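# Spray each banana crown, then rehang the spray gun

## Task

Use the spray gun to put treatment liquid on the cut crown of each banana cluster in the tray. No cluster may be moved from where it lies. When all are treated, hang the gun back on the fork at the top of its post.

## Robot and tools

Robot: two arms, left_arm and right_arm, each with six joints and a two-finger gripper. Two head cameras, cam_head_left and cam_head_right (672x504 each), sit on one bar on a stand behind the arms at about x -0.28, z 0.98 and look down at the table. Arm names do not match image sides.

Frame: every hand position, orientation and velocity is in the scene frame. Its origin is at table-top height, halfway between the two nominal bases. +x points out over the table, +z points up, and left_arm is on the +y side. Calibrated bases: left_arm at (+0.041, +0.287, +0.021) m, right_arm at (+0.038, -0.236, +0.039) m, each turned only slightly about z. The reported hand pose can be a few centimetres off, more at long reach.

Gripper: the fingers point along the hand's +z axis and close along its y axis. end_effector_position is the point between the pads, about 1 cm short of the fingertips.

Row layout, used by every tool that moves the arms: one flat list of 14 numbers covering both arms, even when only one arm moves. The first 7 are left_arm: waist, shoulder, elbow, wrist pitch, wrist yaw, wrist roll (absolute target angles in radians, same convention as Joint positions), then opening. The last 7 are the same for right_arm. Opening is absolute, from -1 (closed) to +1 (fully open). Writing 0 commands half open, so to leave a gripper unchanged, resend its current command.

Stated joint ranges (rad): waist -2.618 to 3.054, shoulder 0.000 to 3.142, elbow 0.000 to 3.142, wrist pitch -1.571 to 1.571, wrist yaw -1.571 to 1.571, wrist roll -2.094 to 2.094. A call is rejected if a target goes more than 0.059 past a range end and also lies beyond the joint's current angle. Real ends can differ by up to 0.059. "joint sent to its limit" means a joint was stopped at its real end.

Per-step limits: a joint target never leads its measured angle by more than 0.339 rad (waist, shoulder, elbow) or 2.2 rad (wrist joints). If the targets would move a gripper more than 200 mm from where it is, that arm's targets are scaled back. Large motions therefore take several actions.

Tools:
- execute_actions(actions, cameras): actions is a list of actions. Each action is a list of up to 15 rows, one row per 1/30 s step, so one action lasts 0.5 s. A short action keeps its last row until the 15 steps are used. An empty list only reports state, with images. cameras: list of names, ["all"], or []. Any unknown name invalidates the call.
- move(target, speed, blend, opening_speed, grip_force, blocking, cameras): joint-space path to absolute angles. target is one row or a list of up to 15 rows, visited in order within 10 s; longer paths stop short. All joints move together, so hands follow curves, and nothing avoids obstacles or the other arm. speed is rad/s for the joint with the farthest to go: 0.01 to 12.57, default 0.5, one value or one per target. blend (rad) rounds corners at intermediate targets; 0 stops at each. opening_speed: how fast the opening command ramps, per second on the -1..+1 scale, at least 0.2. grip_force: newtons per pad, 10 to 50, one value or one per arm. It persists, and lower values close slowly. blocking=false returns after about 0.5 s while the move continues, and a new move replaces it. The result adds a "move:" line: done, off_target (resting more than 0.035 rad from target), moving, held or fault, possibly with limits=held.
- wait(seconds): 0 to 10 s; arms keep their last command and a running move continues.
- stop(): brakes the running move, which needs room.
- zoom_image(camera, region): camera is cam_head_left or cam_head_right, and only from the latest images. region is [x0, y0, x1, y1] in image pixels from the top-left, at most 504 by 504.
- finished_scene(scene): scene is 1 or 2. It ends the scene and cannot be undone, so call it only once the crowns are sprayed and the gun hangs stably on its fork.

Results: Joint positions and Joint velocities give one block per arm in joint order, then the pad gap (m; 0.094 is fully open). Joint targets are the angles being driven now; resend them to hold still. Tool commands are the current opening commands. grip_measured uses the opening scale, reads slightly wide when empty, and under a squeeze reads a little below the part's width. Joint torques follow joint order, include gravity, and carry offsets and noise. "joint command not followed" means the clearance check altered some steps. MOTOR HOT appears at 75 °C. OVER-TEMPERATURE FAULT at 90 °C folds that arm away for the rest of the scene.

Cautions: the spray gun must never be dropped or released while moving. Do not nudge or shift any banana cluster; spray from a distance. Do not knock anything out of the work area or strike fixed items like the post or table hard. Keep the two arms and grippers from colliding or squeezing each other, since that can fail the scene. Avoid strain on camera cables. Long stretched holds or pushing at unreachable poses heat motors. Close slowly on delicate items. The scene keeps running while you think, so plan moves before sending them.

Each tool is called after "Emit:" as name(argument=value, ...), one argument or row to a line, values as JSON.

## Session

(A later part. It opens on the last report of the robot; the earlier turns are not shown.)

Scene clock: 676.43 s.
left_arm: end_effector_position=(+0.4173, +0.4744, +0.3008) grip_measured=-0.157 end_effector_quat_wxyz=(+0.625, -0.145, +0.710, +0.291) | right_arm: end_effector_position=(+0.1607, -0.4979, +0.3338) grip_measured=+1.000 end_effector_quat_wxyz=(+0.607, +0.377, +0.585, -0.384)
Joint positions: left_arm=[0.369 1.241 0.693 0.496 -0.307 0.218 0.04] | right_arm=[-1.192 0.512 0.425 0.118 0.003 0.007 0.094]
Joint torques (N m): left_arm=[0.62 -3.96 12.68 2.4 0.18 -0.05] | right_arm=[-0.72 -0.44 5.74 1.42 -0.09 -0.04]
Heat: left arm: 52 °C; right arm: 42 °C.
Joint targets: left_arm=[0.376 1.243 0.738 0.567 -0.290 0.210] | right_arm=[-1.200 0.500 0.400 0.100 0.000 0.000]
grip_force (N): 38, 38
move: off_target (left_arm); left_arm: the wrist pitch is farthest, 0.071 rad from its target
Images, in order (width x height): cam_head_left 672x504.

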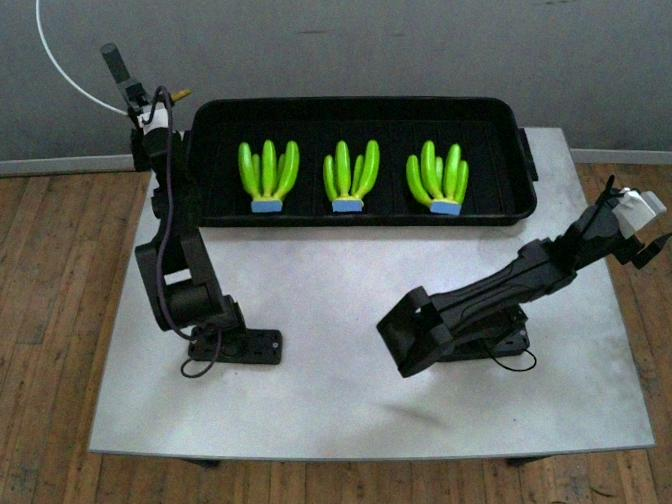

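Emit:
move(
  target=[
    [0.394,1.333,0.772,0.635,-0.275,0.21,-0.5,-1.2,0.5,0.4,0.1,0,0,1],
    [0.394,1.335,0.74,0.655,-0.275,0.21,-0.5,-1.2,0.5,0.4,0.1,0,0,1],
  ],
  speed=0.1,
  cameras=["cam_head_left"],
)

Emit:
zoom_image(
  camera="cam_head_left",
  region=[105, 65, 195, 155],
)

Scene clock: 692.43 s.
left_arm: end_effector_position=(+0.4326, +0.4854, +0.3022) grip_measured=-0.157 end_effector_quat_wxyz=(+0.636, -0.148, +0.698, +0.293) | right_arm: end_effector_position=(+0.1607, -0.4979, +0.3338) grip_measured=+1.000 end_effector_quat_wxyz=(+0.607, +0.377, +0.585, -0.384)
Joint positions: left_arm=[0.387 1.33 0.728 0.582 -0.293 0.218 0.04] | right_arm=[-1.192 0.512 0.425 0.118 0.003 0.007 0.094]
Joint torques (N m): left_arm=[0.68 -4.31 9.31 2.39 0.18 -0.04] | right_arm=[-0.59 -0.44 5.82 1.49 -0.05 -0.04]
Heat: left arm: 53 °C; right arm: 42 °C.
Joint targets: left_arm=[0.394 1.335 0.740 0.655 -0.275 0.210] | right_arm=[-1.200 0.500 0.400 0.100 0.000 0.000]
grip_force (N): 38, 38
move: off_target (left_arm); left_arm: the wrist pitch is farthest, 0.073 rad from its target
Images, in order (width x height): cam_head_left 672x504.

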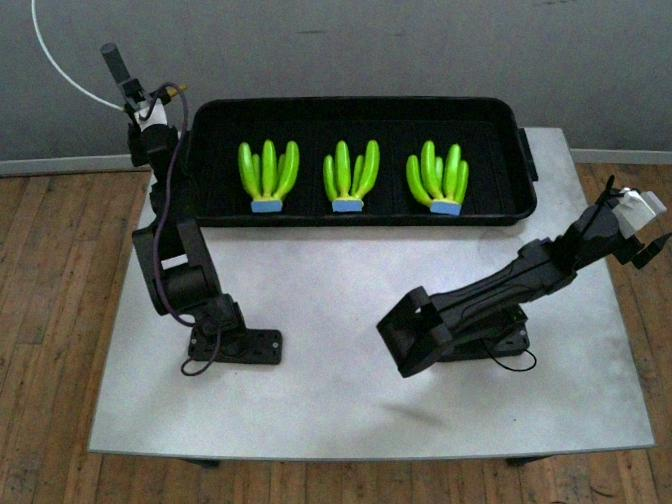

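Scaled by 5.600 from the camera's 672x504 image, which has a finer 960x720 frame.

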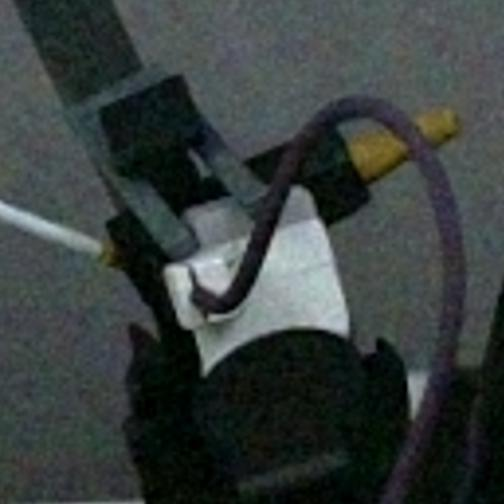

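Emit:
move(
  target=[
    [0.394,1.335,0.715,0.66,-0.275,0.21,-0.5,-1.2,0.5,0.4,0.1,0,0,1],
    [0.394,1.335,0.715,0.66,-0.275,0.21,0.5,-1.2,0.5,0.4,0.1,0,0,1],
  ],
  speed=0.1,
  opening_speed=0.6,
  cameras=["cam_head_left"],
)

Emit:
zoom_image(
  camera="cam_head_left",
  region=[105, 65, 195, 155],
)

Scene clock: 700.50 s.
left_arm: end_effector_position=(+0.4325, +0.4848, +0.3043) grip_measured=+0.498 end_effector_quat_wxyz=(+0.642, -0.147, +0.693, +0.293) | right_arm: end_effector_position=(+0.1607, -0.4979, +0.3338) grip_measured=+1.000 end_effector_quat_wxyz=(+0.607, +0.377, +0.585, -0.384)
Joint positions: left_arm=[0.387 1.33 0.722 0.602 -0.29 0.218 0.07] | right_arm=[-1.192 0.512 0.425 0.118 0.003 0.007 0.094]
Joint torques (N m): left_arm=[0.69 -4.38 7.54 2.24 0.15 -0.06] | right_arm=[-0.73 -0.65 5.82 1.43 -0.05 -0.04]
Heat: left arm: 54 °C; right arm: 42 °C.
Joint targets: left_arm=[0.394 1.335 0.715 0.660 -0.275 0.210] | right_arm=[-1.200 0.500 0.400 0.100 0.000 0.000]
grip_force (N): 38, 38
move: off_target (left_arm); target 2's new numbers were sent with left_arm's wrist pitch 0.068 rad from that target; left_arm: the wrist pitch is farthest, 0.058 rad from its target
Images, in order (width x height): cam_head_left 672x504.

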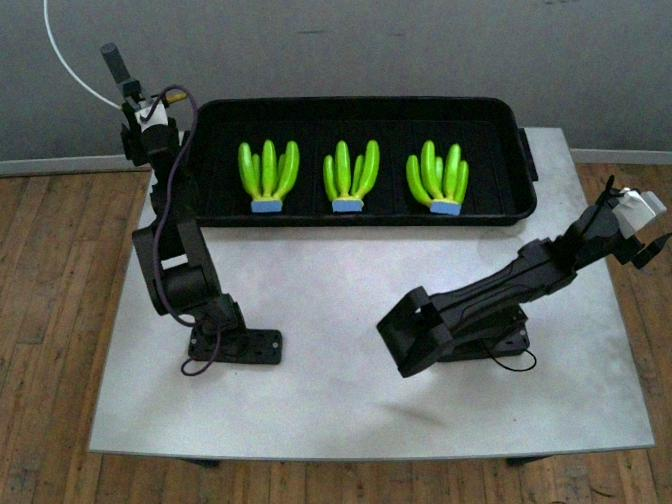

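Scaled by 5.600 from the camera's 672x504 image, which has a finer 960x720 frame.

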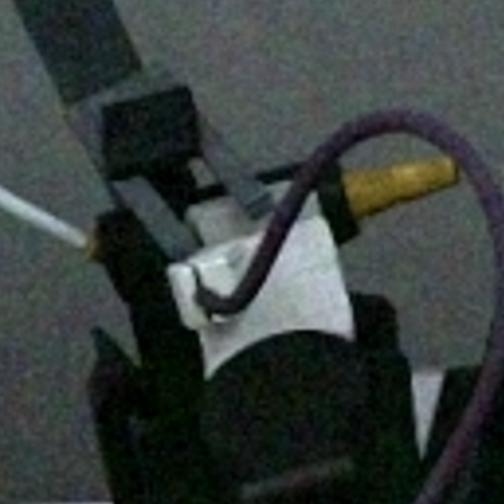

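Emit:
move(
  target=[
    [0.391,1.335,0.70,0.635,-0.275,0.21,1,-1.2,0.5,0.4,0.1,0,0,1],
    [0.320,1.063,0.55,0.48,-0.345,0.22,1,-1.2,0.5,0.4,0.1,0,0,1],
    [0.2,0.769,0.45,0.27,-0.457,0.22,1,-1.2,0.5,0.4,0.1,0,0,1],
  ],
  speed=[0.1,0.2,0.4],
  cameras=["cam_head_left"],
)

Emit:
zoom_image(
  camera="cam_head_left",
  region=[95, 35, 215, 185],
)

Scene clock: 712.13 s.
left_arm: end_effector_position=(+0.3403, +0.4172, +0.2968) grip_measured=+0.998 end_effector_quat_wxyz=(+0.631, -0.133, +0.709, +0.287) | right_arm: end_effector_position=(+0.1607, -0.4979, +0.3338) grip_measured=+1.000 end_effector_quat_wxyz=(+0.607, +0.377, +0.585, -0.384)
Joint positions: left_arm=[0.207 0.78 0.467 0.268 -0.444 0.222 0.094] | right_arm=[-1.192 0.512 0.425 0.118 0.003 0.007 0.094]
Joint torques (N m): left_arm=[-0.73 -1.72 6.98 1.68 -0.18 -0.01] | right_arm=[-0.68 -0.27 5.68 1.5 -0.06 -0.09]
Heat: left arm: 52 °C; right arm: 42 °C.
Joint targets: left_arm=[0.200 0.769 0.450 0.270 -0.457 0.220] | right_arm=[-1.200 0.500 0.400 0.100 0.000 0.000]
grip_force (N): 38, 38
move: done
Images, in order (width x height): cam_head_left 672x504.

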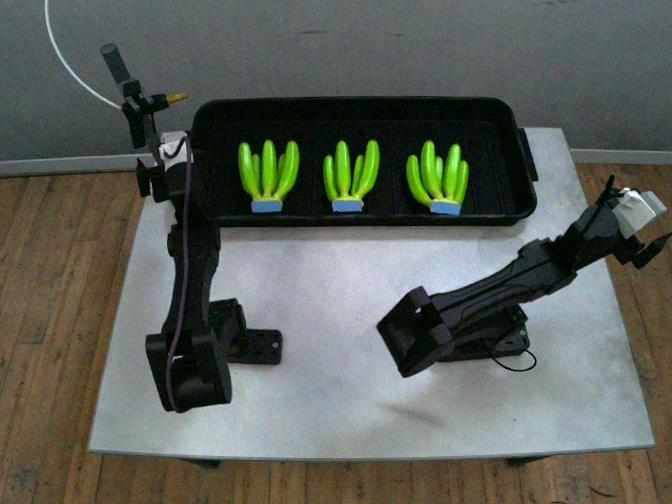

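Scaled by 3.360 from the camera's 672x504 image, which has a finer 960x720 frame.

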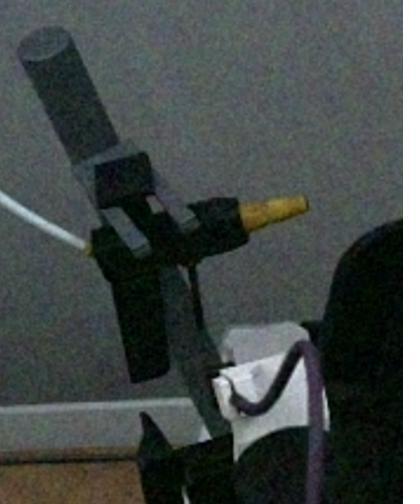

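Hung perfectly.

Emit:
finished_scene(
  scene=1,
)

The scene is finished: the task was done.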